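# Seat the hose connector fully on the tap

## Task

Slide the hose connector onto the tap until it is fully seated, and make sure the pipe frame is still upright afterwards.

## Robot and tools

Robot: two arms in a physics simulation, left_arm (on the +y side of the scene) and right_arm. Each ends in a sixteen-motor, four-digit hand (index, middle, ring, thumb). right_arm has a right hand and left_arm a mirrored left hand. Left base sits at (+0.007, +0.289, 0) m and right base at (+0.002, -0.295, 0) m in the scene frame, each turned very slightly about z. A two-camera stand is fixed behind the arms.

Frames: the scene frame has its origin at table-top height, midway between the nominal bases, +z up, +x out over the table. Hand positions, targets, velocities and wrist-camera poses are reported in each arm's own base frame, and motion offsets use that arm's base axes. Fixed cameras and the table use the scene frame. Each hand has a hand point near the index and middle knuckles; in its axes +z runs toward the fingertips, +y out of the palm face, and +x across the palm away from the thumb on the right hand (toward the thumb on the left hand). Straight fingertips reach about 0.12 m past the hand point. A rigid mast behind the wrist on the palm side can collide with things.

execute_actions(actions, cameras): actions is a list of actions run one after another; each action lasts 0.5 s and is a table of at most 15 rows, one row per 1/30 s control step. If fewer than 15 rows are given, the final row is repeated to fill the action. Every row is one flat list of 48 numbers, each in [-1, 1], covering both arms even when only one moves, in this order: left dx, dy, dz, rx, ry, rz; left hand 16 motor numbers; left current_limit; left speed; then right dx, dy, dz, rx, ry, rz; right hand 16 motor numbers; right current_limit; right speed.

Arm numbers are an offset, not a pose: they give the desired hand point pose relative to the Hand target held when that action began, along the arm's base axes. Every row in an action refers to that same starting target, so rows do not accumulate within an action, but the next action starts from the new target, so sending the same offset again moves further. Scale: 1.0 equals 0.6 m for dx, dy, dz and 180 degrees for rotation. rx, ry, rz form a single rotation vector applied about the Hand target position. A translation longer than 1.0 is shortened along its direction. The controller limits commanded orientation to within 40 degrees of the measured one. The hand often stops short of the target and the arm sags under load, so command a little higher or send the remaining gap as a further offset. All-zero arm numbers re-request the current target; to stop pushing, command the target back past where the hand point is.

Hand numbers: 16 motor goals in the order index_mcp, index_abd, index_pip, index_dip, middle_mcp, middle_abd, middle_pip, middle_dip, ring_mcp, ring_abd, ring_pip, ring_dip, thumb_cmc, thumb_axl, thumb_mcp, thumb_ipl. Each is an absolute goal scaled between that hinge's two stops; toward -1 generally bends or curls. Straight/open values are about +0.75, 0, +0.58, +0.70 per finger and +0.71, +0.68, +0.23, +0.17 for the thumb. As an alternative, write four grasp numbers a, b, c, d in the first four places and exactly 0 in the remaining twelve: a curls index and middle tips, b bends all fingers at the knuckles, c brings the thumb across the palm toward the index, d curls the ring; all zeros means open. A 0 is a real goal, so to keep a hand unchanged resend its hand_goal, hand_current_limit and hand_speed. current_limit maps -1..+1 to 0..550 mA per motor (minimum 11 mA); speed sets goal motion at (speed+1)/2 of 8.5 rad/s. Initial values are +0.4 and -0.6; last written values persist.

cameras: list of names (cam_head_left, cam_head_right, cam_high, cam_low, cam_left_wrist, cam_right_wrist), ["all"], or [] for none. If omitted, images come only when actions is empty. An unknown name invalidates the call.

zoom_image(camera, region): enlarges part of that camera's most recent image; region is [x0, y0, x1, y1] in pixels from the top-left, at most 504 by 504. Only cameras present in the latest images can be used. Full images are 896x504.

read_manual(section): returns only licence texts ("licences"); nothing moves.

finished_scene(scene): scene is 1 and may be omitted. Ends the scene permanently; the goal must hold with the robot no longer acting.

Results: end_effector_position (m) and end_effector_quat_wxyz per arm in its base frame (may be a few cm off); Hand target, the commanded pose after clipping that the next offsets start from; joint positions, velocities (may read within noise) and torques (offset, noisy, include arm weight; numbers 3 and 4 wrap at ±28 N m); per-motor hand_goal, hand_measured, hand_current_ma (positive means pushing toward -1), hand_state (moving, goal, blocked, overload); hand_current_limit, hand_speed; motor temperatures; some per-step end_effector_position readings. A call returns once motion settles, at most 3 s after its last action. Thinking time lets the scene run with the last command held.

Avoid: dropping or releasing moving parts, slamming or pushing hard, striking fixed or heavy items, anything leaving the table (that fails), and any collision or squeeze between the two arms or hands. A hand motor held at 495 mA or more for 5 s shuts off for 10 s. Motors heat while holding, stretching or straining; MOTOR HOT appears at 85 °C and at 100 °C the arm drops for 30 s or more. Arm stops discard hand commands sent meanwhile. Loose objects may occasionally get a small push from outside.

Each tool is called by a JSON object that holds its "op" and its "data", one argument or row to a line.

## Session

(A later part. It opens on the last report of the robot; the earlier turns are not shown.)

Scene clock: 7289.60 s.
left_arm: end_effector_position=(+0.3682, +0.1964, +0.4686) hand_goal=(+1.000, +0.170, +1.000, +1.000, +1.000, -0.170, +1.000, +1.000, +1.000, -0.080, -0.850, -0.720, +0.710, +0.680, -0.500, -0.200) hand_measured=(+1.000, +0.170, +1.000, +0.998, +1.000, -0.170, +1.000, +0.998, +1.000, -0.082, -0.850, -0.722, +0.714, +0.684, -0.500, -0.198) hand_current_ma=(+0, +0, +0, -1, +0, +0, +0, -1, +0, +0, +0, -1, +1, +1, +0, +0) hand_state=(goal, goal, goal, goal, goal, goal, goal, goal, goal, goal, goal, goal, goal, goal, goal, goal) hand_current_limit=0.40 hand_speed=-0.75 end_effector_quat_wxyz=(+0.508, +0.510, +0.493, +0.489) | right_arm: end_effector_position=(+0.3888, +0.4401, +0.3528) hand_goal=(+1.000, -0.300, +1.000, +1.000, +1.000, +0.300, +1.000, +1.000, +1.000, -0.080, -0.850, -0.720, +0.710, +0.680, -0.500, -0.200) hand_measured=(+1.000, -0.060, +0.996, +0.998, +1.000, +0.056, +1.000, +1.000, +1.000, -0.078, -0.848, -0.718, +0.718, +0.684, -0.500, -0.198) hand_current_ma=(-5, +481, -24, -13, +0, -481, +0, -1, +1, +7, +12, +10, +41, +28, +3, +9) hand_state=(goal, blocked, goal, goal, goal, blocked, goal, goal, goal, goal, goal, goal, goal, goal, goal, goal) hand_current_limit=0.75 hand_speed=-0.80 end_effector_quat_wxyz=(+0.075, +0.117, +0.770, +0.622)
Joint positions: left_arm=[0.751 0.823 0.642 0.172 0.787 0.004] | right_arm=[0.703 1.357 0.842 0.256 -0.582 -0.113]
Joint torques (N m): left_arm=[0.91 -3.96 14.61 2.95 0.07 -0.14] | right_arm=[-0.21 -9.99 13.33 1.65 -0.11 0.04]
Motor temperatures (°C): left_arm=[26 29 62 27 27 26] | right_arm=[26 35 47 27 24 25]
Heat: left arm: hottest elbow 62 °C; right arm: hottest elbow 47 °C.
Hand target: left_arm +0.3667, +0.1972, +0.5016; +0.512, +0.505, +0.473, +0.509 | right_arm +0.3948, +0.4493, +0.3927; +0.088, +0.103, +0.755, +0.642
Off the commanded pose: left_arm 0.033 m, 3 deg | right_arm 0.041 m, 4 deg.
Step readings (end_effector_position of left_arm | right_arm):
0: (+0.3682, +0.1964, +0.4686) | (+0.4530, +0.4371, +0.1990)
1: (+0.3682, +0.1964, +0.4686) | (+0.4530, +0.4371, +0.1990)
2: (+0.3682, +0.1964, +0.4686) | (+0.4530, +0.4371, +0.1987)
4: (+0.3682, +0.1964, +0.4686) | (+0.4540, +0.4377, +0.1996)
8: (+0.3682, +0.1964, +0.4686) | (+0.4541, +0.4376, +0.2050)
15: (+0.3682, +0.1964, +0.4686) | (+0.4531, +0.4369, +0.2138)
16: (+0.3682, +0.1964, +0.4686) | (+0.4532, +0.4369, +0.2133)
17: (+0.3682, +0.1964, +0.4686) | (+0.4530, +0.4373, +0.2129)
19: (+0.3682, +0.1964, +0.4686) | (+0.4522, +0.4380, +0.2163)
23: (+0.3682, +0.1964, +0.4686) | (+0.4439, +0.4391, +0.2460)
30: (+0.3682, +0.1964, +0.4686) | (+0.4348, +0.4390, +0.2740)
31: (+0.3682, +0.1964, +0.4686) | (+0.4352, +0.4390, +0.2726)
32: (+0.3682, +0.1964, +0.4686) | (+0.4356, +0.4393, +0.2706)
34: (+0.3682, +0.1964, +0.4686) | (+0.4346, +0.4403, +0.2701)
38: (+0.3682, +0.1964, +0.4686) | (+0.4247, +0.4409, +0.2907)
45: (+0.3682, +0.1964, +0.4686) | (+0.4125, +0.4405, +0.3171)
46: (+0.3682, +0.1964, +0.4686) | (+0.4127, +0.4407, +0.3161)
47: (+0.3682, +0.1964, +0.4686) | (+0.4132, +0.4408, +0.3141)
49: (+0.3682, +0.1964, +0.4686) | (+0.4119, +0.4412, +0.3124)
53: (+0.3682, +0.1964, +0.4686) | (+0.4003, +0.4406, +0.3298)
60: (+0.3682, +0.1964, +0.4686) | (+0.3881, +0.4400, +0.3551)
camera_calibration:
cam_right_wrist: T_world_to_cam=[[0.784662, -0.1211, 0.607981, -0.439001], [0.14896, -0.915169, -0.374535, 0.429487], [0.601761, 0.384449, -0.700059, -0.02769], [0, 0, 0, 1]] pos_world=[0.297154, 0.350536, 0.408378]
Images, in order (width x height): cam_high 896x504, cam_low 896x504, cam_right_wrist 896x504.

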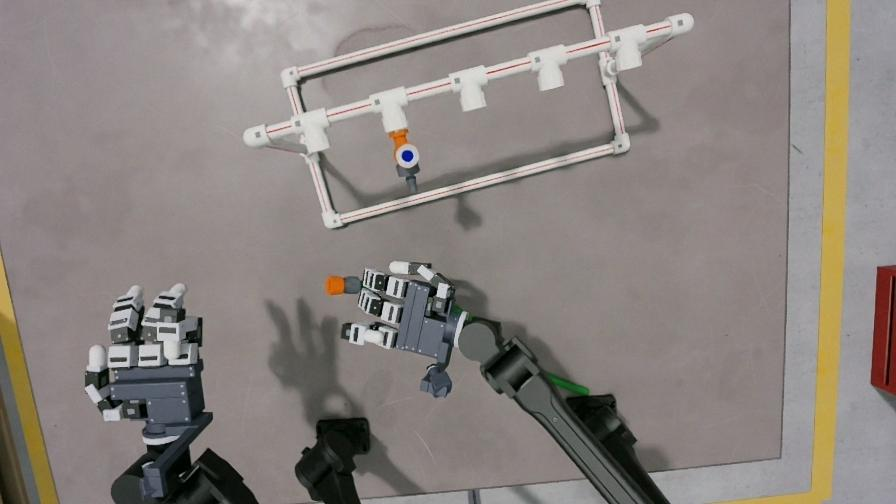

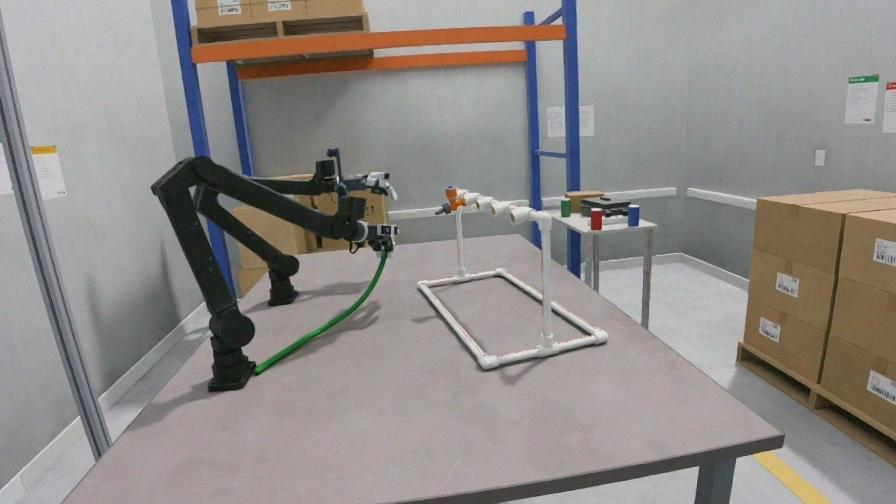

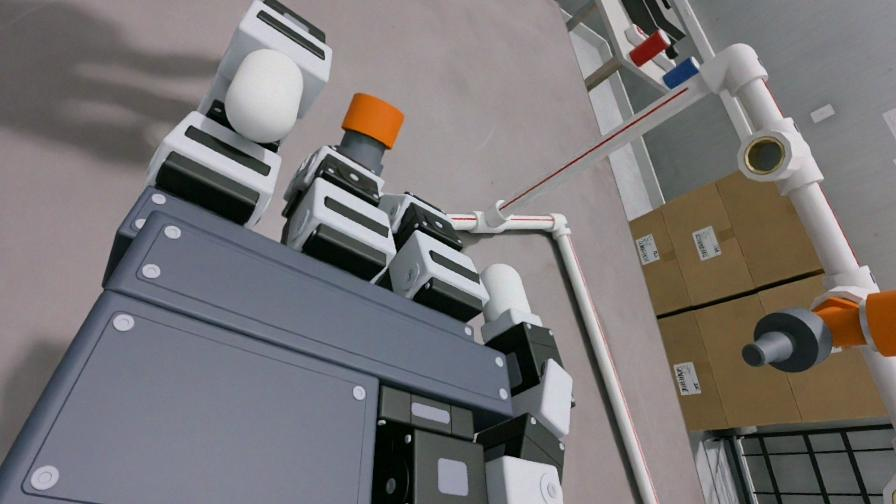

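{"op": "execute_actions", "data": {
  "actions": [
    [[0,0,0,0,0,0, 1.0,0.17,1.0,1.0, 1.0,-0.17,1.0,1.0, 1.0,-0.08,-0.85,-0.72, 0.71,0.68,-0.5,-0.2, 0.4,-0.75, 0.0,-0.06,0.05,0,0,-0.12, 1.0,-0.3,1.0,1.0, 1.0,0.3,1.0,1.0, 1.0,-0.08,-0.85,-0.72, 0.71,0.68,-0.5,-0.2, 0.75,-0.8]],
    [[0,0,0,0,0,0, 1.0,0.17,1.0,1.0, 1.0,-0.17,1.0,1.0, 1.0,-0.08,-0.85,-0.72, 0.71,0.68,-0.5,-0.2, 0.4,-0.75, -0.03,-0.06,0.03,0,0,-0.12, 1.0,-0.3,1.0,1.0, 1.0,0.3,1.0,1.0, 1.0,-0.08,-0.85,-0.72, 0.71,0.68,-0.5,-0.2, 0.75,-0.8]],
    [[0,0,0,0,0,0, 1.0,0.17,1.0,1.0, 1.0,-0.17,1.0,1.0, 1.0,-0.08,-0.85,-0.72, 0.71,0.68,-0.5,-0.2, 0.4,-0.75, -0.03,-0.06,0.02,0,0,-0.12, 1.0,-0.3,1.0,1.0, 1.0,0.3,1.0,1.0, 1.0,-0.08,-0.85,-0.72, 0.71,0.68,-0.5,-0.2, 0.75,-0.8]]
  ],
  "cameras": ["cam_high","cam_low","cam_right_wrist"]
}}

Scene clock: 7322.37 s.
left_arm: end_effector_position=(+0.3682, +0.1964, +0.4686) hand_goal=(+1.000, +0.170, +1.000, +1.000, +1.000, -0.170, +1.000, +1.000, +1.000, -0.080, -0.850, -0.720, +0.710, +0.680, -0.500, -0.200) hand_measured=(+1.000, +0.170, +1.000, +0.998, +1.000, -0.170, +1.000, +0.998, +1.000, -0.082, -0.850, -0.722, +0.714, +0.684, -0.500, -0.198) hand_current_ma=(+0, +0, +0, -1, +0, +0, +0, -1, +0, +0, +0, -1, +1, +1, +0, +0) hand_state=(goal, goal, goal, goal, goal, goal, goal, goal, goal, goal, goal, goal, goal, goal, goal, goal) hand_current_limit=0.40 hand_speed=-0.75 end_effector_quat_wxyz=(+0.508, +0.510, +0.493, +0.489) | right_arm: end_effector_position=(+0.3557, +0.3332, +0.4217) hand_goal=(+1.000, -0.300, +1.000, +1.000, +1.000, +0.300, +1.000, +1.000, +1.000, -0.080, -0.850, -0.720, +0.710, +0.680, -0.500, -0.200) hand_measured=(+0.982, -0.060, +0.984, +0.990, +1.000, +0.056, +1.000, +1.000, +1.000, -0.078, -0.848, -0.718, +0.718, +0.684, -0.500, -0.198) hand_current_ma=(-97, +481, -81, -45, +1, -481, +0, -1, +1, +7, +12, +10, +41, +28, -4, +9) hand_state=(goal, blocked, goal, goal, goal, blocked, goal, goal, goal, goal, goal, goal, goal, goal, goal, goal) hand_current_limit=0.75 hand_speed=-0.80 end_effector_quat_wxyz=(+0.424, +0.485, +0.599, +0.476)
Joint positions: left_arm=[0.751 0.823 0.642 0.172 0.787 0.004] | right_arm=[1.089 1.143 0.849 -0.015 0.903 0.198]
Joint torques (N m): left_arm=[0.79 -3.9 14.61 2.85 0.09 -0.12] | right_arm=[-0.26 -6.48 13.91 1.14 0.55 0.06]
Motor temperatures (°C): left_arm=[26 29 63 27 27 26] | right_arm=[26 35 55 27 24 25]
Heat: left arm: hottest elbow 63 °C; right arm: hottest elbow 55 °C.
Hand target: left_arm +0.3667, +0.1972, +0.5016; +0.512, +0.505, +0.473, +0.509 | right_arm +0.3587, +0.3414, +0.4525; +0.418, +0.492, +0.582, +0.494
Off the commanded pose: left_arm 0.033 m, 3 deg | right_arm 0.032 m, 3 deg.
Step readings (end_effector_position of left_arm | right_arm):
0: (+0.3682, +0.1964, +0.4686) | (+0.3888, +0.4401, +0.3528)
1: (+0.3682, +0.1964, +0.4686) | (+0.3903, +0.4395, +0.3526)
2: (+0.3682, +0.1964, +0.4686) | (+0.3962, +0.4373, +0.3529)
4: (+0.3682, +0.1964, +0.4686) | (+0.4093, +0.4296, +0.3576)
8: (+0.3682, +0.1964, +0.4686) | (+0.4101, +0.4115, +0.3911)
15: (+0.3682, +0.1964, +0.4686) | (+0.3932, +0.4088, +0.4155)
16: (+0.3682, +0.1964, +0.4686) | (+0.3936, +0.4088, +0.4140)
17: (+0.3682, +0.1964, +0.4686) | (+0.3974, +0.4049, +0.4125)
19: (+0.3682, +0.1964, +0.4686) | (+0.4025, +0.3923, +0.4123)
23: (+0.3682, +0.1964, +0.4686) | (+0.3929, +0.3768, +0.4209)
30: (+0.3682, +0.1964, +0.4686) | (+0.3764, +0.3786, +0.4251)
31: (+0.3682, +0.1964, +0.4686) | (+0.3769, +0.3772, +0.4244)
32: (+0.3682, +0.1964, +0.4686) | (+0.3781, +0.3697, +0.4247)
34: (+0.3682, +0.1964, +0.4686) | (+0.3764, +0.3505, +0.4263)
38: (+0.3682, +0.1964, +0.4686) | (+0.3645, +0.3367, +0.4246)
45: (+0.3682, +0.1964, +0.4686) | (+0.3548, +0.3357, +0.4197)
camera_calibration:
cam_right_wrist: T_world_to_cam=[[0.206176, -0.713508, 0.669626, -0.0906899], [-0.745503, -0.557797, -0.364812, 0.557396], [0.633812, -0.423992, -0.646926, 0.317074], [0, 0, 0, 1]] pos_world=[0.233273, 0.380643, 0.469197]
Images, in order (width x height): cam_high 896x504, cam_low 896x504, cam_right_wrist 896x504.

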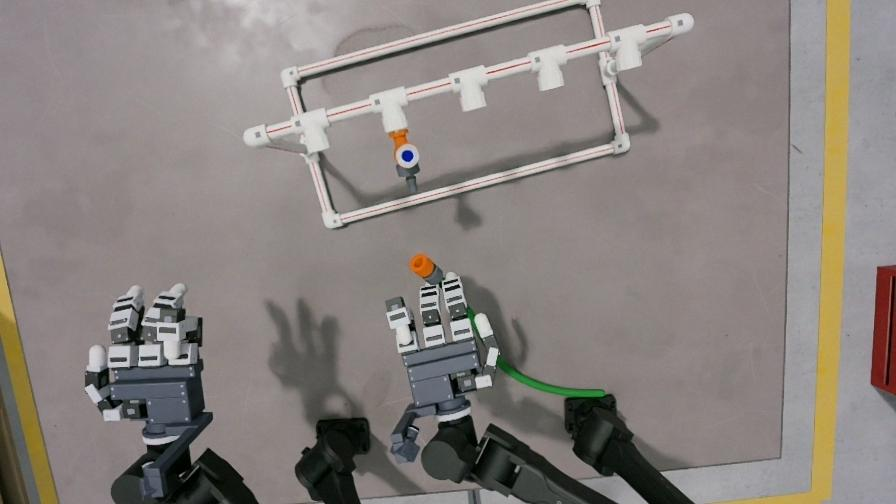

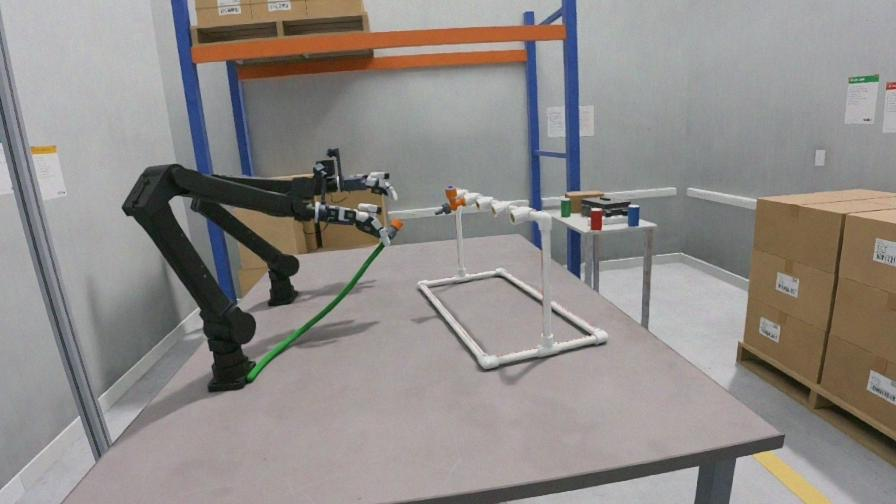

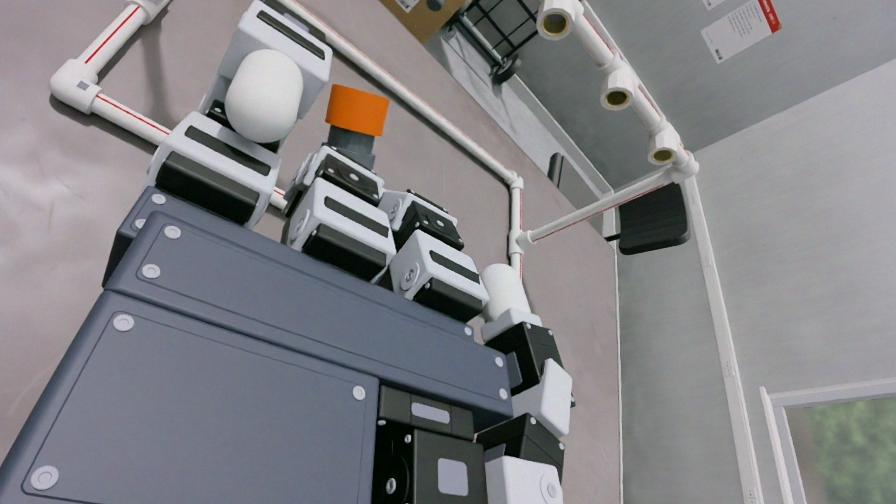

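{"op": "zoom_image", "data": {
  "camera": "cam_low",
  "region": [320, 190, 440, 280]
}}

{"op": "zoom_image", "data": {
  "camera": "cam_high",
  "region": [370, 230, 520, 330]
}}

Scaled by 4.200.

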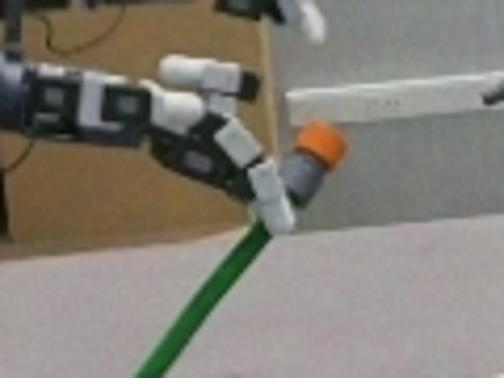

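Scaled by 3.360.

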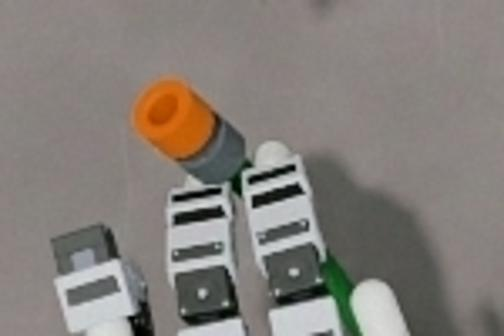

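{"op": "execute_actions", "data": {
  "actions": [
    [[0,0,0,0,0,0, 1.0,0.17,1.0,1.0, 1.0,-0.17,1.0,1.0, 1.0,-0.08,-0.85,-0.72, 0.71,0.68,-0.5,-0.2, 0.4,-0.75, -0.07,0.0,0.09,0,0,0, 1.0,-0.3,1.0,1.0, 1.0,0.3,1.0,1.0, 1.0,-0.08,-0.85,-0.72, 0.71,0.68,-0.5,-0.2, 0.75,-0.8]],
    [[0.0,-0.08,-0.1,0,0,0, 1.0,0.17,1.0,1.0, 1.0,-0.17,1.0,1.0, 1.0,-0.08,-0.85,-0.72, 0.71,0.68,-0.5,-0.2, 0.4,-0.75, -0.07,-0.05,0.08,0,0,0, 1.0,-0.3,1.0,1.0, 1.0,0.3,1.0,1.0, 1.0,-0.08,-0.85,-0.72, 0.71,0.68,-0.5,-0.2, 0.75,-0.8]],
    [[0.0,-0.1,-0.12,0,0,-0.07, 1.0,0.0,1.0,1.0, 1.0,0.0,1.0,1.0, 1.0,-0.08,-0.85,-0.72, 0.71,0.68,-0.5,-0.2, 0.4,-0.75, 0,0,0,0,0,0, 1.0,-0.3,1.0,1.0, 1.0,0.3,1.0,1.0, 1.0,-0.08,-0.85,-0.72, 0.71,0.68,-0.5,-0.2, 0.75,-0.8]]
  ],
  "cameras": ["cam_high","cam_low"]
}}

Scene clock: 7434.17 s.
left_arm: end_effector_position=(+0.3658, +0.0916, +0.3700) hand_goal=(+1.000, +0.000, +1.000, +1.000, +1.000, +0.000, +1.000, +1.000, +1.000, -0.080, -0.850, -0.720, +0.710, +0.680, -0.500, -0.200) hand_measured=(+1.000, +0.002, +1.000, +0.998, +1.000, -0.002, +1.000, +0.998, +1.000, -0.082, -0.850, -0.722, +0.714, +0.684, -0.500, -0.198) hand_current_ma=(+0, +0, +0, -1, +0, -1, +0, -1, +0, +0, +0, -1, +1, +1, +0, +0) hand_state=(goal, goal, goal, goal, goal, goal, goal, goal, goal, goal, goal, goal, goal, goal, goal, goal) hand_current_limit=0.40 hand_speed=-0.75 end_effector_quat_wxyz=(+0.559, +0.556, +0.416, +0.452) | right_arm: end_effector_position=(+0.2771, +0.3091, +0.5227) hand_goal=(+1.000, -0.300, +1.000, +1.000, +1.000, +0.300, +1.000, +1.000, +1.000, -0.080, -0.850, -0.720, +0.710, +0.680, -0.500, -0.200) hand_measured=(+0.980, -0.060, +0.984, +0.990, +1.000, +0.056, +1.000, +1.000, +1.000, -0.078, -0.848, -0.718, +0.718, +0.684, -0.500, -0.198) hand_current_ma=(-108, +481, -81, -45, +1, -481, +0, -1, +1, +7, +12, +10, +41, +28, -4, +9) hand_state=(blocked, blocked, goal, goal, goal, blocked, goal, goal, goal, goal, goal, goal, goal, goal, goal, goal) hand_current_limit=0.75 hand_speed=-0.80 end_effector_quat_wxyz=(+0.429, +0.483, +0.599, +0.473)
Joint positions: left_arm=[0.532 0.829 0.336 0.541 0.78 0.004] | right_arm=[1.279 0.964 1.015 -0.46 1.09 0.309]
Joint torques (N m): left_arm=[-0.26 -2.9 9.47 2.67 -0.14 -0.13] | right_arm=[0.03 -4.37 14.32 1.02 0.65 0.1]
Motor temperatures (°C): left_arm=[26 29 63 27 27 26] | right_arm=[26 32 58 27 25 25]
Heat: left arm: hottest elbow 63 °C; right arm: hottest elbow 58 °C.
Hand target: left_arm +0.3666, +0.0892, +0.3696; +0.565, +0.554, +0.415, +0.450 | right_arm +0.2747, +0.3114, +0.5547; +0.418, +0.492, +0.582, +0.494
Off the commanded pose: left_arm 0.003 m, 1 deg | right_arm 0.032 m, 4 deg.
Step readings (end_effector_position of left_arm | right_arm):
0: (+0.3682, +0.1964, +0.4686) | (+0.3557, +0.3331, +0.4217)
1: (+0.3682, +0.1964, +0.4686) | (+0.3558, +0.3329, +0.4218)
2: (+0.3682, +0.1964, +0.4686) | (+0.3546, +0.3330, +0.4223)
4: (+0.3682, +0.1964, +0.4686) | (+0.3492, +0.3340, +0.4254)
8: (+0.3682, +0.1964, +0.4686) | (+0.3303, +0.3397, +0.4442)
15: (+0.3682, +0.1964, +0.4686) | (+0.3176, +0.3394, +0.4745)
16: (+0.3681, +0.1968, +0.4688) | (+0.3177, +0.3392, +0.4746)
17: (+0.3683, +0.1969, +0.4694) | (+0.3166, +0.3386, +0.4745)
19: (+0.3677, +0.1926, +0.4683) | (+0.3108, +0.3349, +0.4753)
23: (+0.3678, +0.1649, +0.4492) | (+0.2925, +0.3230, +0.4916)
30: (+0.3693, +0.1548, +0.4363) | (+0.2780, +0.3102, +0.5254)
31: (+0.3691, +0.1539, +0.4367) | (+0.2778, +0.3101, +0.5258)
32: (+0.3682, +0.1492, +0.4363) | (+0.2776, +0.3100, +0.5256)
34: (+0.3651, +0.1310, +0.4260) | (+0.2775, +0.3099, +0.5244)
38: (+0.3643, +0.1006, +0.3836) | (+0.2772, +0.3095, +0.5234)
45: (+0.3674, +0.0933, +0.3652) | (+0.2771, +0.3093, +0.5229)
Images, in order (width x height): cam_high 896x504, cam_low 896x504.

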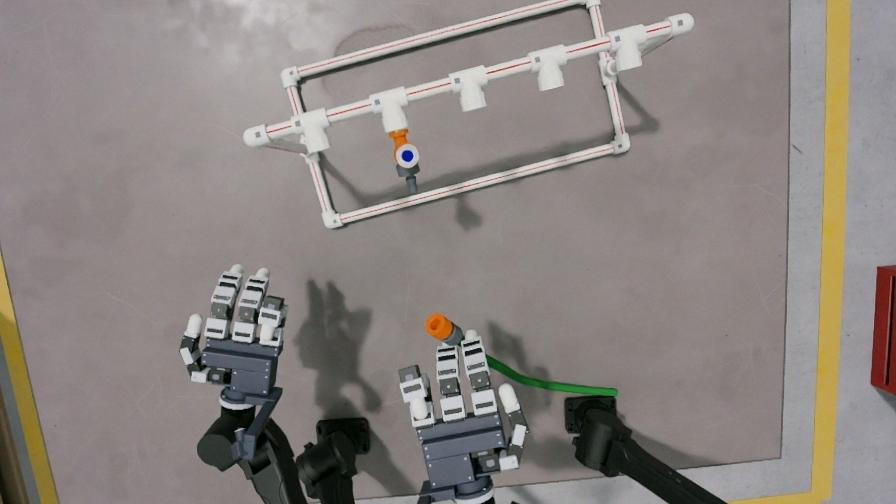

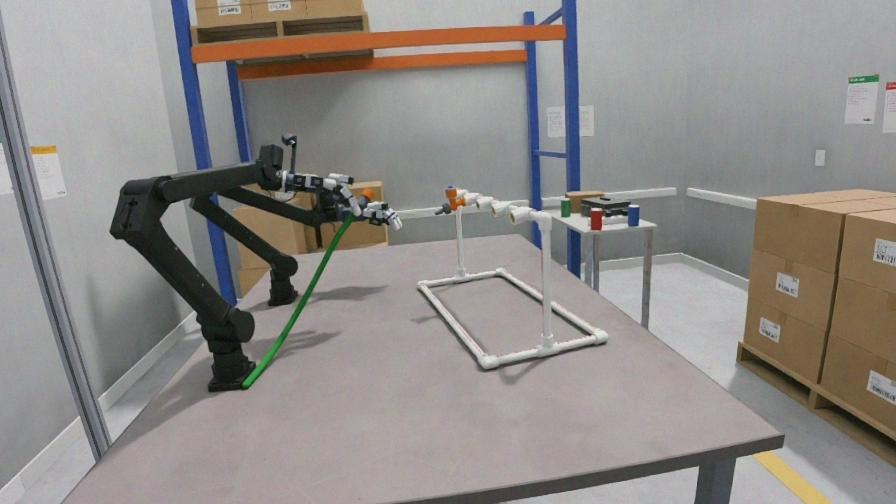

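{"op": "execute_actions", "data": {
  "actions": [
    [[0.1,-0.13,-0.09,0,0,0, 1.0,0.0,1.0,1.0, 1.0,0.0,1.0,1.0, 1.0,-0.08,-0.85,-0.72, 0.71,0.68,-0.5,-0.2, 0.4,-0.75, 0.0,0.0,0.0,0,0,0, 1.0,-0.3,1.0,1.0, 1.0,0.3,1.0,1.0, 1.0,-0.08,-0.85,-0.72, 0.71,0.68,-0.5,-0.2, 0.7,-0.8]],
    [[0.1,-0.13,-0.09,0,0,0, 1.0,0.0,1.0,1.0, 1.0,0.0,1.0,1.0, 1.0,-0.08,-0.85,-0.72, 0.71,0.68,-0.5,-0.2, 0.4,-0.75, 0,0,0,0,0,0, 1.0,-0.3,1.0,1.0, 1.0,0.3,1.0,1.0, 1.0,-0.08,-0.85,-0.72, 0.71,0.68,-0.5,-0.2, 0.7,-0.8]]
  ],
  "cameras": ["cam_high","cam_low"]
}}

Scene clock: 7453.27 s.
left_arm: end_effector_position=(+0.4731, -0.0642, +0.2414) hand_goal=(+1.000, +0.000, +1.000, +1.000, +1.000, +0.000, +1.000, +1.000, +1.000, -0.080, -0.850, -0.720, +0.710, +0.680, -0.500, -0.200) hand_measured=(+1.000, +0.002, +1.000, +0.998, +1.000, +0.000, +1.000, +0.998, +1.000, -0.082, -0.850, -0.722, +0.714, +0.684, -0.500, -0.198) hand_current_ma=(+0, +0, +0, -1, +0, +0, +0, -1, +0, +0, +0, -1, +1, +1, +0, +0) hand_state=(goal, goal, goal, goal, goal, goal, goal, goal, goal, goal, goal, goal, goal, goal, goal, goal) hand_current_limit=0.40 hand_speed=-0.75 end_effector_quat_wxyz=(+0.550, +0.569, +0.429, +0.435) | right_arm: end_effector_position=(+0.2771, +0.3091, +0.5227) hand_goal=(+1.000, -0.300, +1.000, +1.000, +1.000, +0.300, +1.000, +1.000, +1.000, -0.080, -0.850, -0.720, +0.710, +0.680, -0.500, -0.200) hand_measured=(+0.980, -0.060, +0.984, +0.990, +1.000, +0.056, +1.000, +1.000, +1.000, -0.078, -0.848, -0.718, +0.718, +0.684, -0.500, -0.198) hand_current_ma=(-108, +468, -81, -45, +1, -467, +0, -1, +1, +7, +12, +10, +41, +28, -4, +9) hand_state=(blocked, blocked, goal, goal, goal, blocked, goal, goal, goal, goal, goal, goal, goal, goal, goal, goal) hand_current_limit=0.70 hand_speed=-0.80 end_effector_quat_wxyz=(+0.429, +0.483, +0.599, +0.473)
Joint positions: left_arm=[-0.132 1.535 0.37 1.148 0.124 0.025] | right_arm=[1.279 0.964 1.015 -0.46 1.09 0.309]
Joint torques (N m): left_arm=[0.26 -7.65 9.35 3.19 -0.1 -0.02] | right_arm=[0.03 -4.37 14.31 1.01 0.65 0.09]
Motor temperatures (°C): left_arm=[26 29 62 27 27 26] | right_arm=[26 32 61 27 25 25]
Heat: left arm: hottest elbow 62 °C; right arm: hottest elbow 61 °C.
Hand target: left_arm +0.4866, -0.0668, +0.2614; +0.565, +0.554, +0.415, +0.450 | right_arm +0.2747, +0.3114, +0.5547; +0.418, +0.492, +0.582, +0.494
Off the commanded pose: left_arm 0.024 m, 3 deg | right_arm 0.032 m, 4 deg.
Step readings (end_effector_position of left_arm | right_arm):
0: (+0.3657, +0.0916, +0.3701) | (+0.2771, +0.3091, +0.5227)
1: (+0.3660, +0.0920, +0.3701) | (+0.2771, +0.3091, +0.5227)
2: (+0.3685, +0.0931, +0.3688) | (+0.2771, +0.3091, +0.5227)
4: (+0.3788, +0.0814, +0.3615) | (+0.2771, +0.3091, +0.5227)
8: (+0.4036, +0.0279, +0.3271) | (+0.2771, +0.3091, +0.5227)
15: (+0.4242, +0.0145, +0.2995) | (+0.2771, +0.3091, +0.5227)
16: (+0.4251, +0.0152, +0.2990) | (+0.2771, +0.3091, +0.5227)
17: (+0.4272, +0.0154, +0.2978) | (+0.2771, +0.3091, +0.5227)
19: (+0.4344, +0.0030, +0.2879) | (+0.2771, +0.3091, +0.5227)
23: (+0.4513, -0.0521, +0.2404) | (+0.2771, +0.3091, +0.5227)
30: (+0.4689, -0.0648, +0.2206) | (+0.2771, +0.3091, +0.5227)
Images, in order (width x height): cam_high 896x504, cam_low 896x504.

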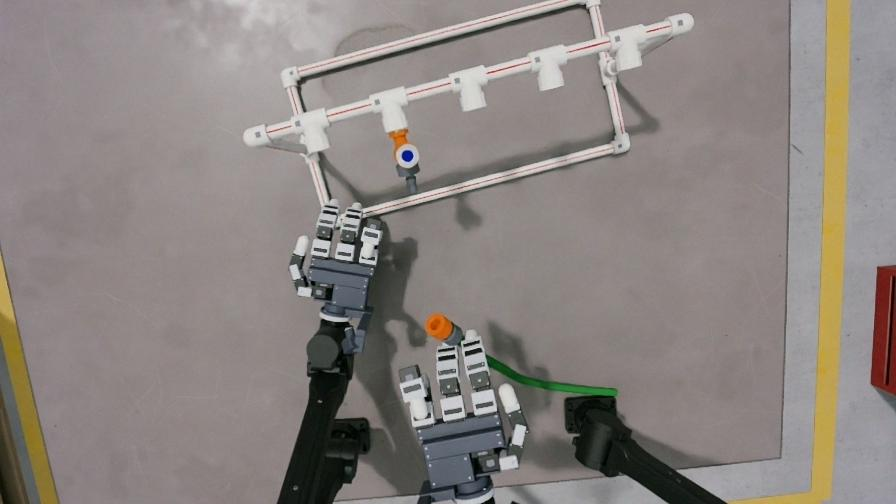

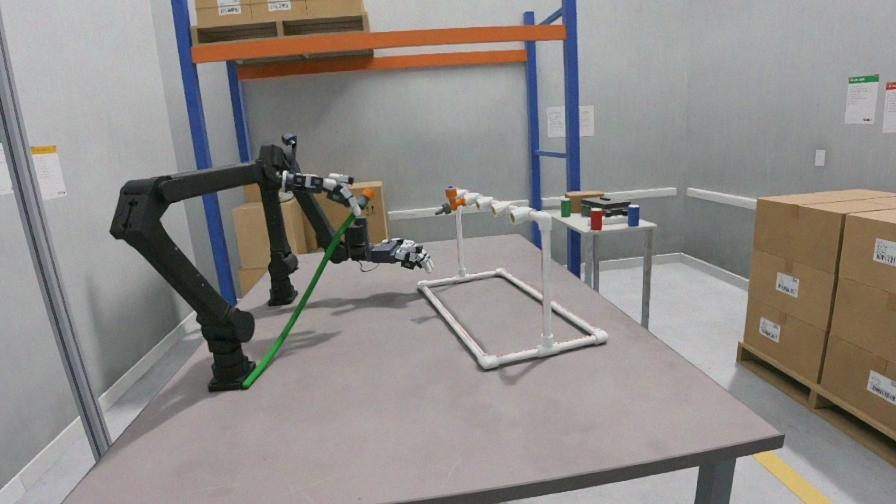

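{"op": "execute_actions", "data": {
  "actions": [
    [[0.035,-0.065,0.0,0,0,0, 1.0,0.0,1.0,1.0, 1.0,0.0,1.0,1.0, 1.0,-0.08,-0.85,-0.72, 0.71,0.68,-0.5,-0.2, 0.4,-0.75, 0.0,0.0,0.0,0,0,0, 1.0,-0.3,1.0,1.0, 1.0,0.3,1.0,1.0, 1.0,-0.08,-0.85,-0.72, 0.71,0.68,-0.5,-0.2, 0.7,-0.8]],
    [[0.0,0,-0.04,0,0,0, 1.0,0.0,1.0,1.0, 1.0,0.0,1.0,1.0, 1.0,-0.08,-0.85,-0.72, 0.71,0.68,-0.5,-0.2, 0.4,-0.75, 0,0,0,0,0,0, 1.0,-0.3,1.0,1.0, 1.0,0.3,1.0,1.0, 1.0,-0.08,-0.85,-0.72, 0.71,0.68,-0.5,-0.2, 0.7,-0.8]]
  ],
  "cameras": ["cam_high","cam_low"]
}}

{"op": "zoom_image", "data": {
  "camera": "cam_high",
  "region": [290, 170, 440, 270]
}}

{"op": "zoom_image", "data": {
  "camera": "cam_low",
  "region": [360, 210, 480, 300]
}}

Scene clock: 7467.00 s.
left_arm: end_effector_position=(+0.4977, -0.1036, +0.2139) hand_goal=(+1.000, +0.000, +1.000, +1.000, +1.000, +0.000, +1.000, +1.000, +1.000, -0.080, -0.850, -0.720, +0.710, +0.680, -0.500, -0.200) hand_measured=(+1.000, +0.002, +1.000, +0.998, +1.000, +0.000, +1.000, +0.998, +1.000, -0.082, -0.850, -0.722, +0.714, +0.684, -0.500, -0.198) hand_current_ma=(+0, +0, +0, -1, +0, +0, +0, -1, +0, +0, +0, -1, +1, +1, +0, +0) hand_state=(goal, goal, goal, goal, goal, goal, goal, goal, goal, goal, goal, goal, goal, goal, goal, goal) hand_current_limit=0.40 hand_speed=-0.75 end_effector_quat_wxyz=(+0.548, +0.573, +0.430, +0.432) | right_arm: end_effector_position=(+0.2771, +0.3091, +0.5227) hand_goal=(+1.000, -0.300, +1.000, +1.000, +1.000, +0.300, +1.000, +1.000, +1.000, -0.080, -0.850, -0.720, +0.710, +0.680, -0.500, -0.200) hand_measured=(+0.980, -0.060, +0.984, +0.990, +1.000, +0.056, +1.000, +1.000, +1.000, -0.078, -0.848, -0.718, +0.718, +0.684, -0.500, -0.198) hand_current_ma=(-108, +468, -81, -45, +1, -467, +0, -1, +1, +7, +12, +10, +41, +28, -4, +9) hand_state=(blocked, blocked, goal, goal, goal, blocked, goal, goal, goal, goal, goal, goal, goal, goal, goal, goal) hand_current_limit=0.70 hand_speed=-0.80 end_effector_quat_wxyz=(+0.429, +0.483, +0.599, +0.473)
Joint positions: left_arm=[-0.238 1.698 0.448 1.224 0.021 0.025] | right_arm=[1.279 0.964 1.015 -0.46 1.09 0.309]
Joint torques (N m): left_arm=[0.5 -10.64 8.61 3.23 -0.08 0.06] | right_arm=[0.03 -4.37 14.31 1.01 0.65 0.09]
Motor temperatures (°C): left_arm=[26 29 61 28 27 26] | right_arm=[26 32 62 27 25 25]
Heat: left arm: hottest elbow 61 °C; right arm: hottest elbow 62 °C.
Hand target: left_arm +0.5076, -0.1058, +0.2375; +0.565, +0.554, +0.415, +0.450 | right_arm +0.2747, +0.3114, +0.5547; +0.418, +0.492, +0.582, +0.494
Off the commanded pose: left_arm 0.026 m, 4 deg | right_arm 0.032 m, 4 deg.
Step readings (end_effector_position of left_arm | right_arm):
0: (+0.4731, -0.0642, +0.2414) | (+0.2771, +0.3091, +0.5227)
1: (+0.4733, -0.0637, +0.2414) | (+0.2771, +0.3091, +0.5227)
2: (+0.4739, -0.0633, +0.2413) | (+0.2771, +0.3091, +0.5227)
4: (+0.4779, -0.0672, +0.2409) | (+0.2771, +0.3091, +0.5227)
8: (+0.4885, -0.0924, +0.2430) | (+0.2771, +0.3091, +0.5227)
15: (+0.4936, -0.1028, +0.2459) | (+0.2771, +0.3091, +0.5227)
16: (+0.4936, -0.1027, +0.2458) | (+0.2771, +0.3091, +0.5227)
17: (+0.4938, -0.1027, +0.2449) | (+0.2771, +0.3091, +0.5227)
19: (+0.4942, -0.1028, +0.2400) | (+0.2771, +0.3091, +0.5227)
23: (+0.4974, -0.1035, +0.2194) | (+0.2771, +0.3091, +0.5227)
30: (+0.4979, -0.1036, +0.2132) | (+0.2771, +0.3091, +0.5227)
Images, in order (width x height): cam_high 896x504, cam_low 896x504.

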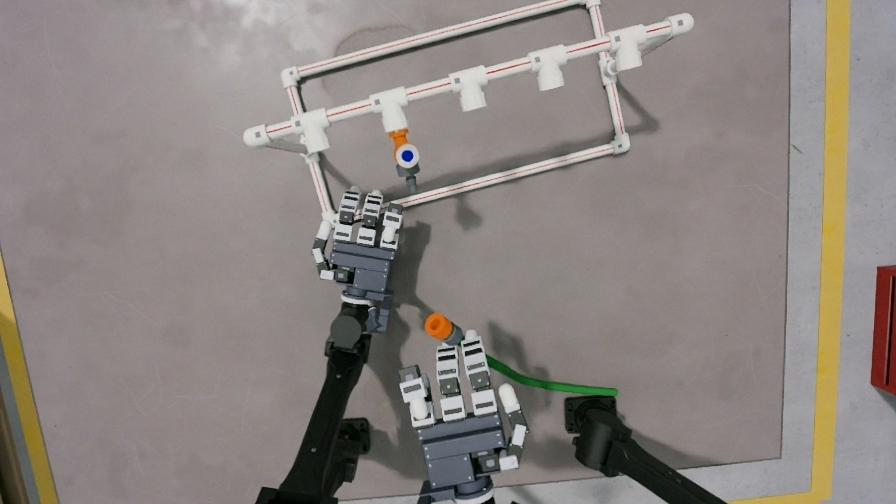

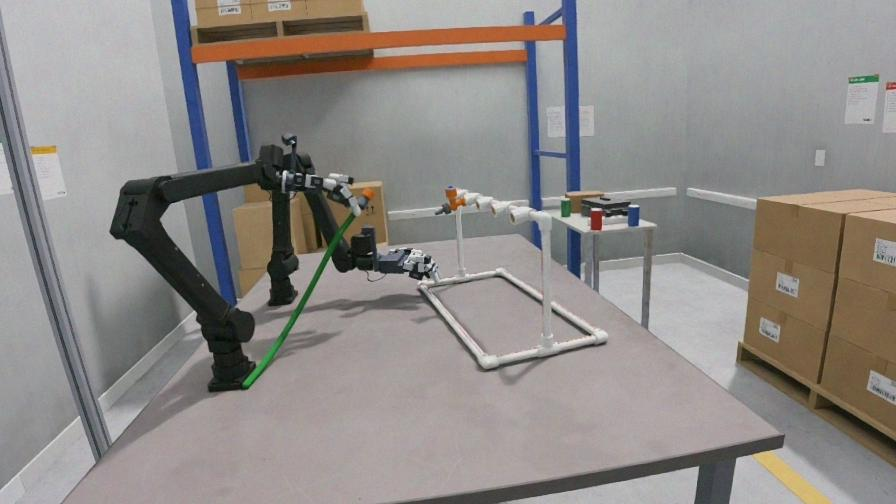

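Scaled by 3.360.

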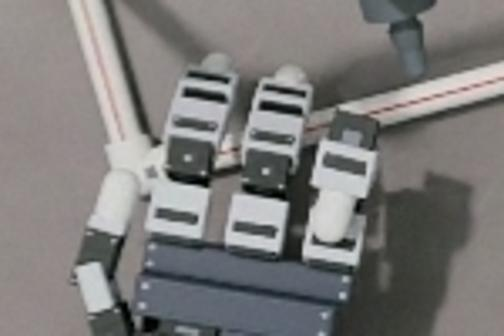

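Scaled by 4.200.

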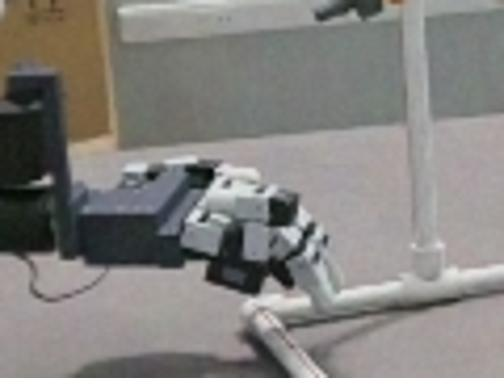

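{"op": "execute_actions", "data": {
  "actions": [
    [[0.0,0,-0.045,0,0,0, 1.0,0.0,1.0,1.0, 1.0,0.0,1.0,1.0, 1.0,-0.08,-0.85,-0.72, 0.71,0.68,-0.5,-0.2, 0.4,-0.75, 0.0,0.0,0.0,0,0,0, 1.0,-0.3,1.0,1.0, 1.0,0.3,1.0,1.0, 1.0,-0.08,-0.85,-0.72, 0.71,0.68,-0.5,-0.2, 0.6,-0.8]],
    [[-0.03,0,0,0,0,0, 1.0,0.0,1.0,1.0, 1.0,0.0,1.0,1.0, 1.0,-0.08,-0.85,-0.72, 0.71,0.68,-0.5,-0.2, 0.75,-0.75, 0,0,0,0,0,0, 1.0,-0.3,1.0,1.0, 1.0,0.3,1.0,1.0, 1.0,-0.08,-0.85,-0.72, 0.71,0.68,-0.5,-0.2, 0.6,-0.8]]
  ],
  "cameras": ["cam_high","cam_low"]
}}

{"op": "zoom_image", "data": {
  "camera": "cam_low",
  "region": [360, 210, 480, 300]
}}

Scene clock: 7481.13 s.
left_arm: end_effector_position=(+0.4964, -0.1019, +0.1980) hand_goal=(+1.000, +0.000, +1.000, +1.000, +1.000, +0.000, +1.000, +1.000, +1.000, -0.080, -0.850, -0.720, +0.710, +0.680, -0.500, -0.200) hand_measured=(+1.000, +0.002, +1.000, +0.998, +1.000, +0.000, +1.000, +0.998, +1.000, -0.082, -0.850, -0.722, +0.714, +0.684, -0.500, -0.198) hand_current_ma=(+0, +0, +0, -1, +0, +0, +0, -1, +0, +0, +0, -1, +1, +1, +0, +0) hand_state=(goal, goal, goal, goal, goal, goal, goal, goal, goal, goal, goal, goal, goal, goal, goal, goal) hand_current_limit=0.75 hand_speed=-0.75 end_effector_quat_wxyz=(+0.555, +0.561, +0.426, +0.443) | right_arm: end_effector_position=(+0.2771, +0.3091, +0.5227) hand_goal=(+1.000, -0.300, +1.000, +1.000, +1.000, +0.300, +1.000, +1.000, +1.000, -0.080, -0.850, -0.720, +0.710, +0.680, -0.500, -0.200) hand_measured=(+0.980, -0.060, +0.984, +0.990, +1.000, +0.056, +1.000, +1.000, +1.000, -0.078, -0.848, -0.718, +0.718, +0.684, -0.500, -0.198) hand_current_ma=(-108, +440, -81, -45, +1, -440, +0, -1, +1, +7, +12, +10, +41, +28, -4, +9) hand_state=(blocked, blocked, goal, goal, goal, blocked, goal, goal, goal, goal, goal, goal, goal, goal, goal, goal) hand_current_limit=0.60 hand_speed=-0.80 end_effector_quat_wxyz=(+0.429, +0.483, +0.599, +0.473)
Joint positions: left_arm=[-0.239 1.804 0.454 1.359 0.009 0.025] | right_arm=[1.279 0.964 1.015 -0.46 1.09 0.309]
Joint torques (N m): left_arm=[-0.15 -11.81 3.74 3.15 -0.1 0.08] | right_arm=[0.03 -4.37 14.32 1.02 0.65 0.09]
Motor temperatures (°C): left_arm=[26 29 59 28 27 26] | right_arm=[26 32 63 27 25 25]
Heat: left arm: hottest elbow 59 °C; right arm: hottest elbow 63 °C.
Hand target: left_arm +0.4896, -0.1057, +0.2106; +0.565, +0.554, +0.415, +0.450 | right_arm +0.2747, +0.3114, +0.5547; +0.418, +0.492, +0.582, +0.494
Off the commanded pose: left_arm 0.015 m, 2 deg | right_arm 0.032 m, 4 deg.
Step readings (end_effector_position of left_arm | right_arm):
0: (+0.4977, -0.1036, +0.2139) | (+0.2771, +0.3091, +0.5227)
1: (+0.4976, -0.1035, +0.2141) | (+0.2771, +0.3091, +0.5227)
2: (+0.4972, -0.1034, +0.2147) | (+0.2771, +0.3091, +0.5227)
4: (+0.4966, -0.1033, +0.2146) | (+0.2771, +0.3091, +0.5227)
8: (+0.4987, -0.1038, +0.1982) | (+0.2771, +0.3091, +0.5227)
15: (+0.4990, -0.1039, +0.1897) | (+0.2771, +0.3091, +0.5227)
16: (+0.4988, -0.1037, +0.1903) | (+0.2771, +0.3091, +0.5227)
17: (+0.4986, -0.1034, +0.1912) | (+0.2771, +0.3091, +0.5227)
19: (+0.4979, -0.1024, +0.1935) | (+0.2771, +0.3091, +0.5227)
23: (+0.4968, -0.1016, +0.1970) | (+0.2771, +0.3091, +0.5227)
30: (+0.4964, -0.1018, +0.1980) | (+0.2771, +0.3091, +0.5227)
Images, in order (width x height): cam_high 896x504, cam_low 896x504.

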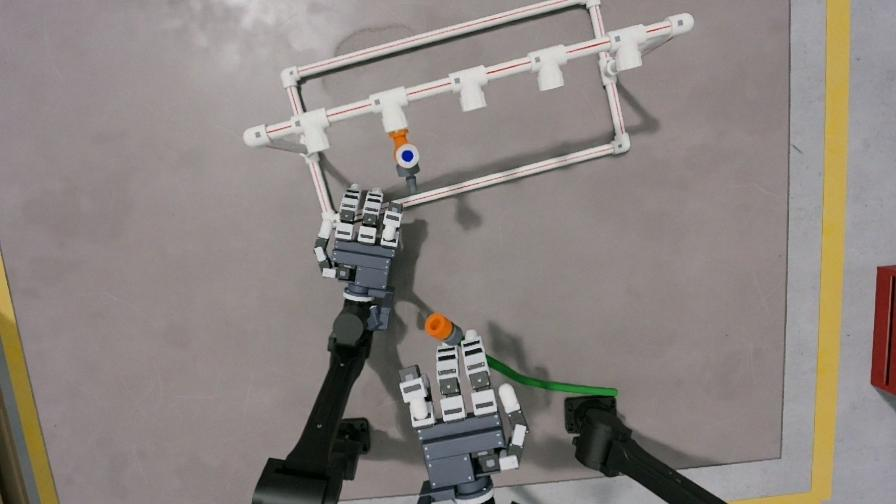

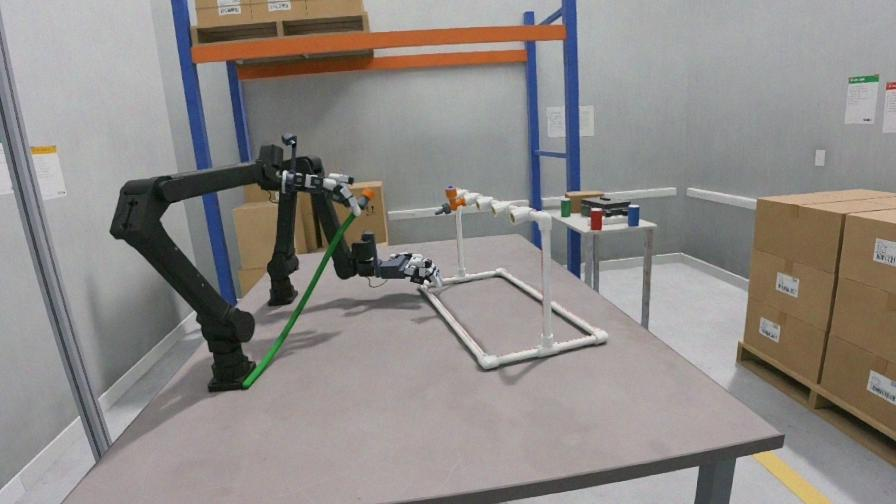

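Scaled by 4.200.

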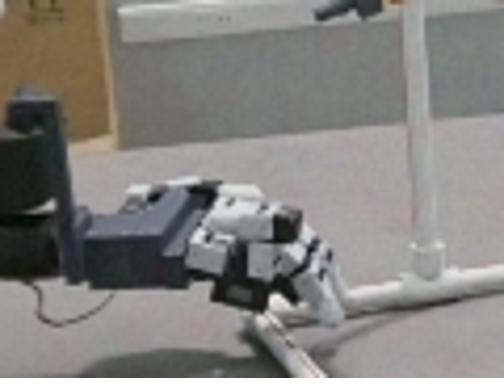

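{"op": "execute_actions", "data": {
  "actions": [
    [[0,0,0,0,0,0, 1.0,0.0,1.0,1.0, 1.0,0.0,1.0,1.0, 1.0,-0.08,-0.85,-0.72, 0.71,0.68,-0.5,-0.2, 0.5,-0.75, 0.07,-0.16,-0.05,0,0,-0.03, 1.0,-0.3,1.0,1.0, 1.0,0.3,1.0,1.0, 1.0,-0.08,-0.85,-0.72, 0.71,0.68,-0.5,-0.2, 0.7,-0.8]],
    [[0,0,0,0,0,0, 1.0,0.0,1.0,1.0, 1.0,0.0,1.0,1.0, 1.0,-0.08,-0.85,-0.72, 0.71,0.68,-0.5,-0.2, 0.5,-0.75, 0.07,-0.17,-0.07,0,0,-0.03, 1.0,-0.3,1.0,1.0, 1.0,0.3,1.0,1.0, 1.0,-0.08,-0.85,-0.72, 0.71,0.68,-0.5,-0.2, 0.7,-0.8]],
    [[0,0,0,0,0,0, 1.0,0.0,1.0,1.0, 1.0,0.0,1.0,1.0, 1.0,-0.08,-0.85,-0.72, 0.71,0.68,-0.5,-0.2, 0.5,-0.75, 0.07,-0.17,-0.09,0,0,-0.03, 1.0,-0.3,1.0,1.0, 1.0,0.3,1.0,1.0, 1.0,-0.08,-0.85,-0.72, 0.71,0.68,-0.5,-0.2, 0.7,-0.8]],
    [[0,0,0,0,0,0, 1.0,0.0,1.0,1.0, 1.0,0.0,1.0,1.0, 1.0,-0.08,-0.85,-0.72, 0.71,0.68,-0.5,-0.2, 0.5,-0.75, 0.07,-0.17,-0.1,0,0,-0.03, 1.0,-0.3,1.0,1.0, 1.0,0.3,1.0,1.0, 1.0,-0.08,-0.85,-0.72, 0.71,0.68,-0.5,-0.2, 0.7,-0.8]]
  ],
  "cameras": ["cam_high","cam_low"]
}}

Scene clock: 7526.53 s.
left_arm: end_effector_position=(+0.4964, -0.1019, +0.1980) hand_goal=(+1.000, +0.000, +1.000, +1.000, +1.000, +0.000, +1.000, +1.000, +1.000, -0.080, -0.850, -0.720, +0.710, +0.680, -0.500, -0.200) hand_measured=(+1.000, +0.002, +1.000, +0.998, +1.000, +0.000, +1.000, +0.998, +1.000, -0.082, -0.850, -0.722, +0.714, +0.684, -0.500, -0.198) hand_current_ma=(+0, +0, +0, -1, +0, +0, +0, -1, +0, +0, +0, -1, +1, +1, +0, +0) hand_state=(goal, goal, goal, goal, goal, goal, goal, goal, goal, goal, goal, goal, goal, goal, goal, goal) hand_current_limit=0.50 hand_speed=-0.75 end_effector_quat_wxyz=(+0.555, +0.561, +0.426, +0.443) | right_arm: end_effector_position=(+0.4398, -0.0881, +0.3607) hand_goal=(+1.000, -0.300, +1.000, +1.000, +1.000, +0.300, +1.000, +1.000, +1.000, -0.080, -0.850, -0.720, +0.710, +0.680, -0.500, -0.200) hand_measured=(+1.000, -0.060, +0.996, +0.994, +0.990, +0.056, +0.992, +0.994, +1.000, -0.078, -0.848, -0.718, +0.718, +0.684, -0.500, -0.198) hand_current_ma=(-1, +468, -19, -30, -56, -467, -41, -30, +1, +7, +12, +10, +40, +28, -4, +8) hand_state=(goal, blocked, goal, goal, goal, blocked, goal, goal, goal, goal, goal, goal, goal, goal, goal, goal) hand_current_limit=0.70 hand_speed=-0.80 end_effector_quat_wxyz=(+0.493, +0.599, +0.483, +0.406)
Joint positions: left_arm=[-0.239 1.804 0.454 1.359 0.009 0.025] | right_arm=[-0.102 0.893 0.504 0.202 0.1 0.029]
Joint torques (N m): left_arm=[-0.15 -11.99 3.84 3.18 -0.11 0.08] | right_arm=[-1.26 -3.19 10.07 2.74 0.03 -0.15]
Motor temperatures (°C): left_arm=[26 31 51 28 27 26] | right_arm=[26 32 63 27 25 25]
Heat: left arm: hottest elbow 51 °C; right arm: hottest elbow 63 °C.
Hand target: left_arm +0.4896, -0.1057, +0.2106; +0.565, +0.554, +0.415, +0.450 | right_arm +0.4427, -0.0907, +0.3687; +0.503, +0.592, +0.480, +0.407
Off the commanded pose: left_arm 0.015 m, 2 deg | right_arm 0.009 m, 1 deg.
Step readings (end_effector_position of left_arm | right_arm):
0: (+0.4964, -0.1019, +0.1980) | (+0.2771, +0.3091, +0.5227)
1: (+0.4964, -0.1019, +0.1980) | (+0.2771, +0.3091, +0.5227)
2: (+0.4964, -0.1019, +0.1980) | (+0.2788, +0.3083, +0.5228)
4: (+0.4964, -0.1019, +0.1980) | (+0.2861, +0.3004, +0.5206)
8: (+0.4964, -0.1019, +0.1980) | (+0.3064, +0.2480, +0.5165)
15: (+0.4964, -0.1019, +0.1980) | (+0.3140, +0.2160, +0.5271)
16: (+0.4964, -0.1019, +0.1980) | (+0.3144, +0.2170, +0.5266)
17: (+0.4964, -0.1019, +0.1980) | (+0.3174, +0.2166, +0.5231)
19: (+0.4964, -0.1019, +0.1980) | (+0.3265, +0.2039, +0.5096)
23: (+0.4964, -0.1019, +0.1980) | (+0.3471, +0.1431, +0.4774)
30: (+0.4964, -0.1019, +0.1980) | (+0.3584, +0.1173, +0.4786)
31: (+0.4964, -0.1019, +0.1980) | (+0.3590, +0.1177, +0.4793)
32: (+0.4964, -0.1019, +0.1980) | (+0.3617, +0.1169, +0.4774)
34: (+0.4964, -0.1019, +0.1980) | (+0.3693, +0.1013, +0.4677)
38: (+0.4964, -0.1019, +0.1980) | (+0.3844, +0.0359, +0.4323)
45: (+0.4964, -0.1019, +0.1980) | (+0.3952, +0.0115, +0.4253)
46: (+0.4964, -0.1019, +0.1980) | (+0.3958, +0.0126, +0.4268)
47: (+0.4964, -0.1019, +0.1980) | (+0.3981, +0.0119, +0.4264)
49: (+0.4964, -0.1019, +0.1980) | (+0.4038, -0.0035, +0.4214)
53: (+0.4964, -0.1019, +0.1980) | (+0.4143, -0.0705, +0.3864)
60: (+0.4964, -0.1019, +0.1980) | (+0.4382, -0.0908, +0.3542)
Images, in order (width x height): cam_high 896x504, cam_low 896x504.

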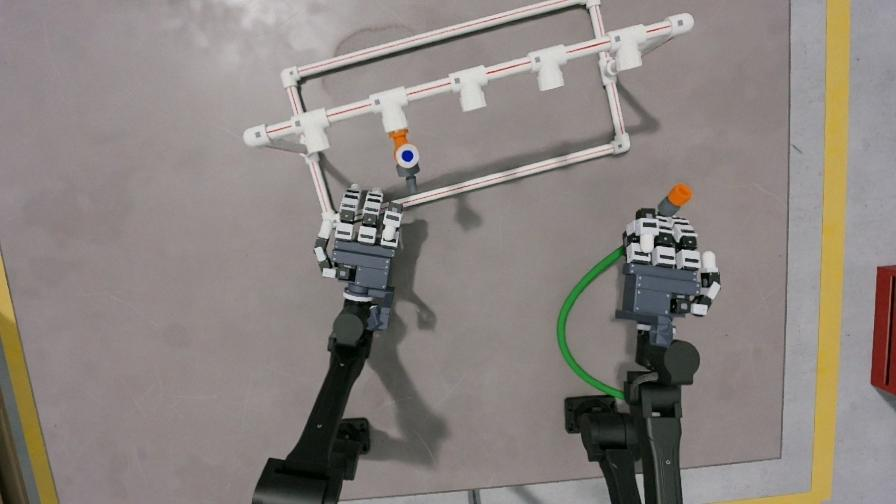

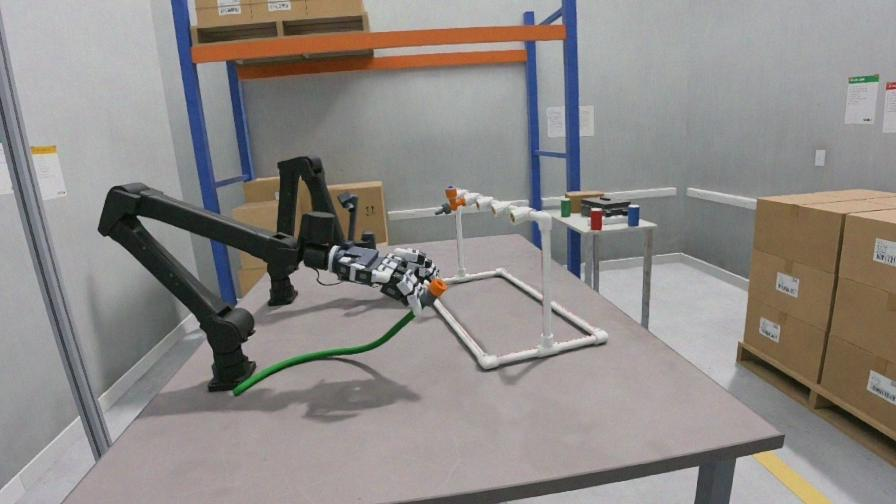

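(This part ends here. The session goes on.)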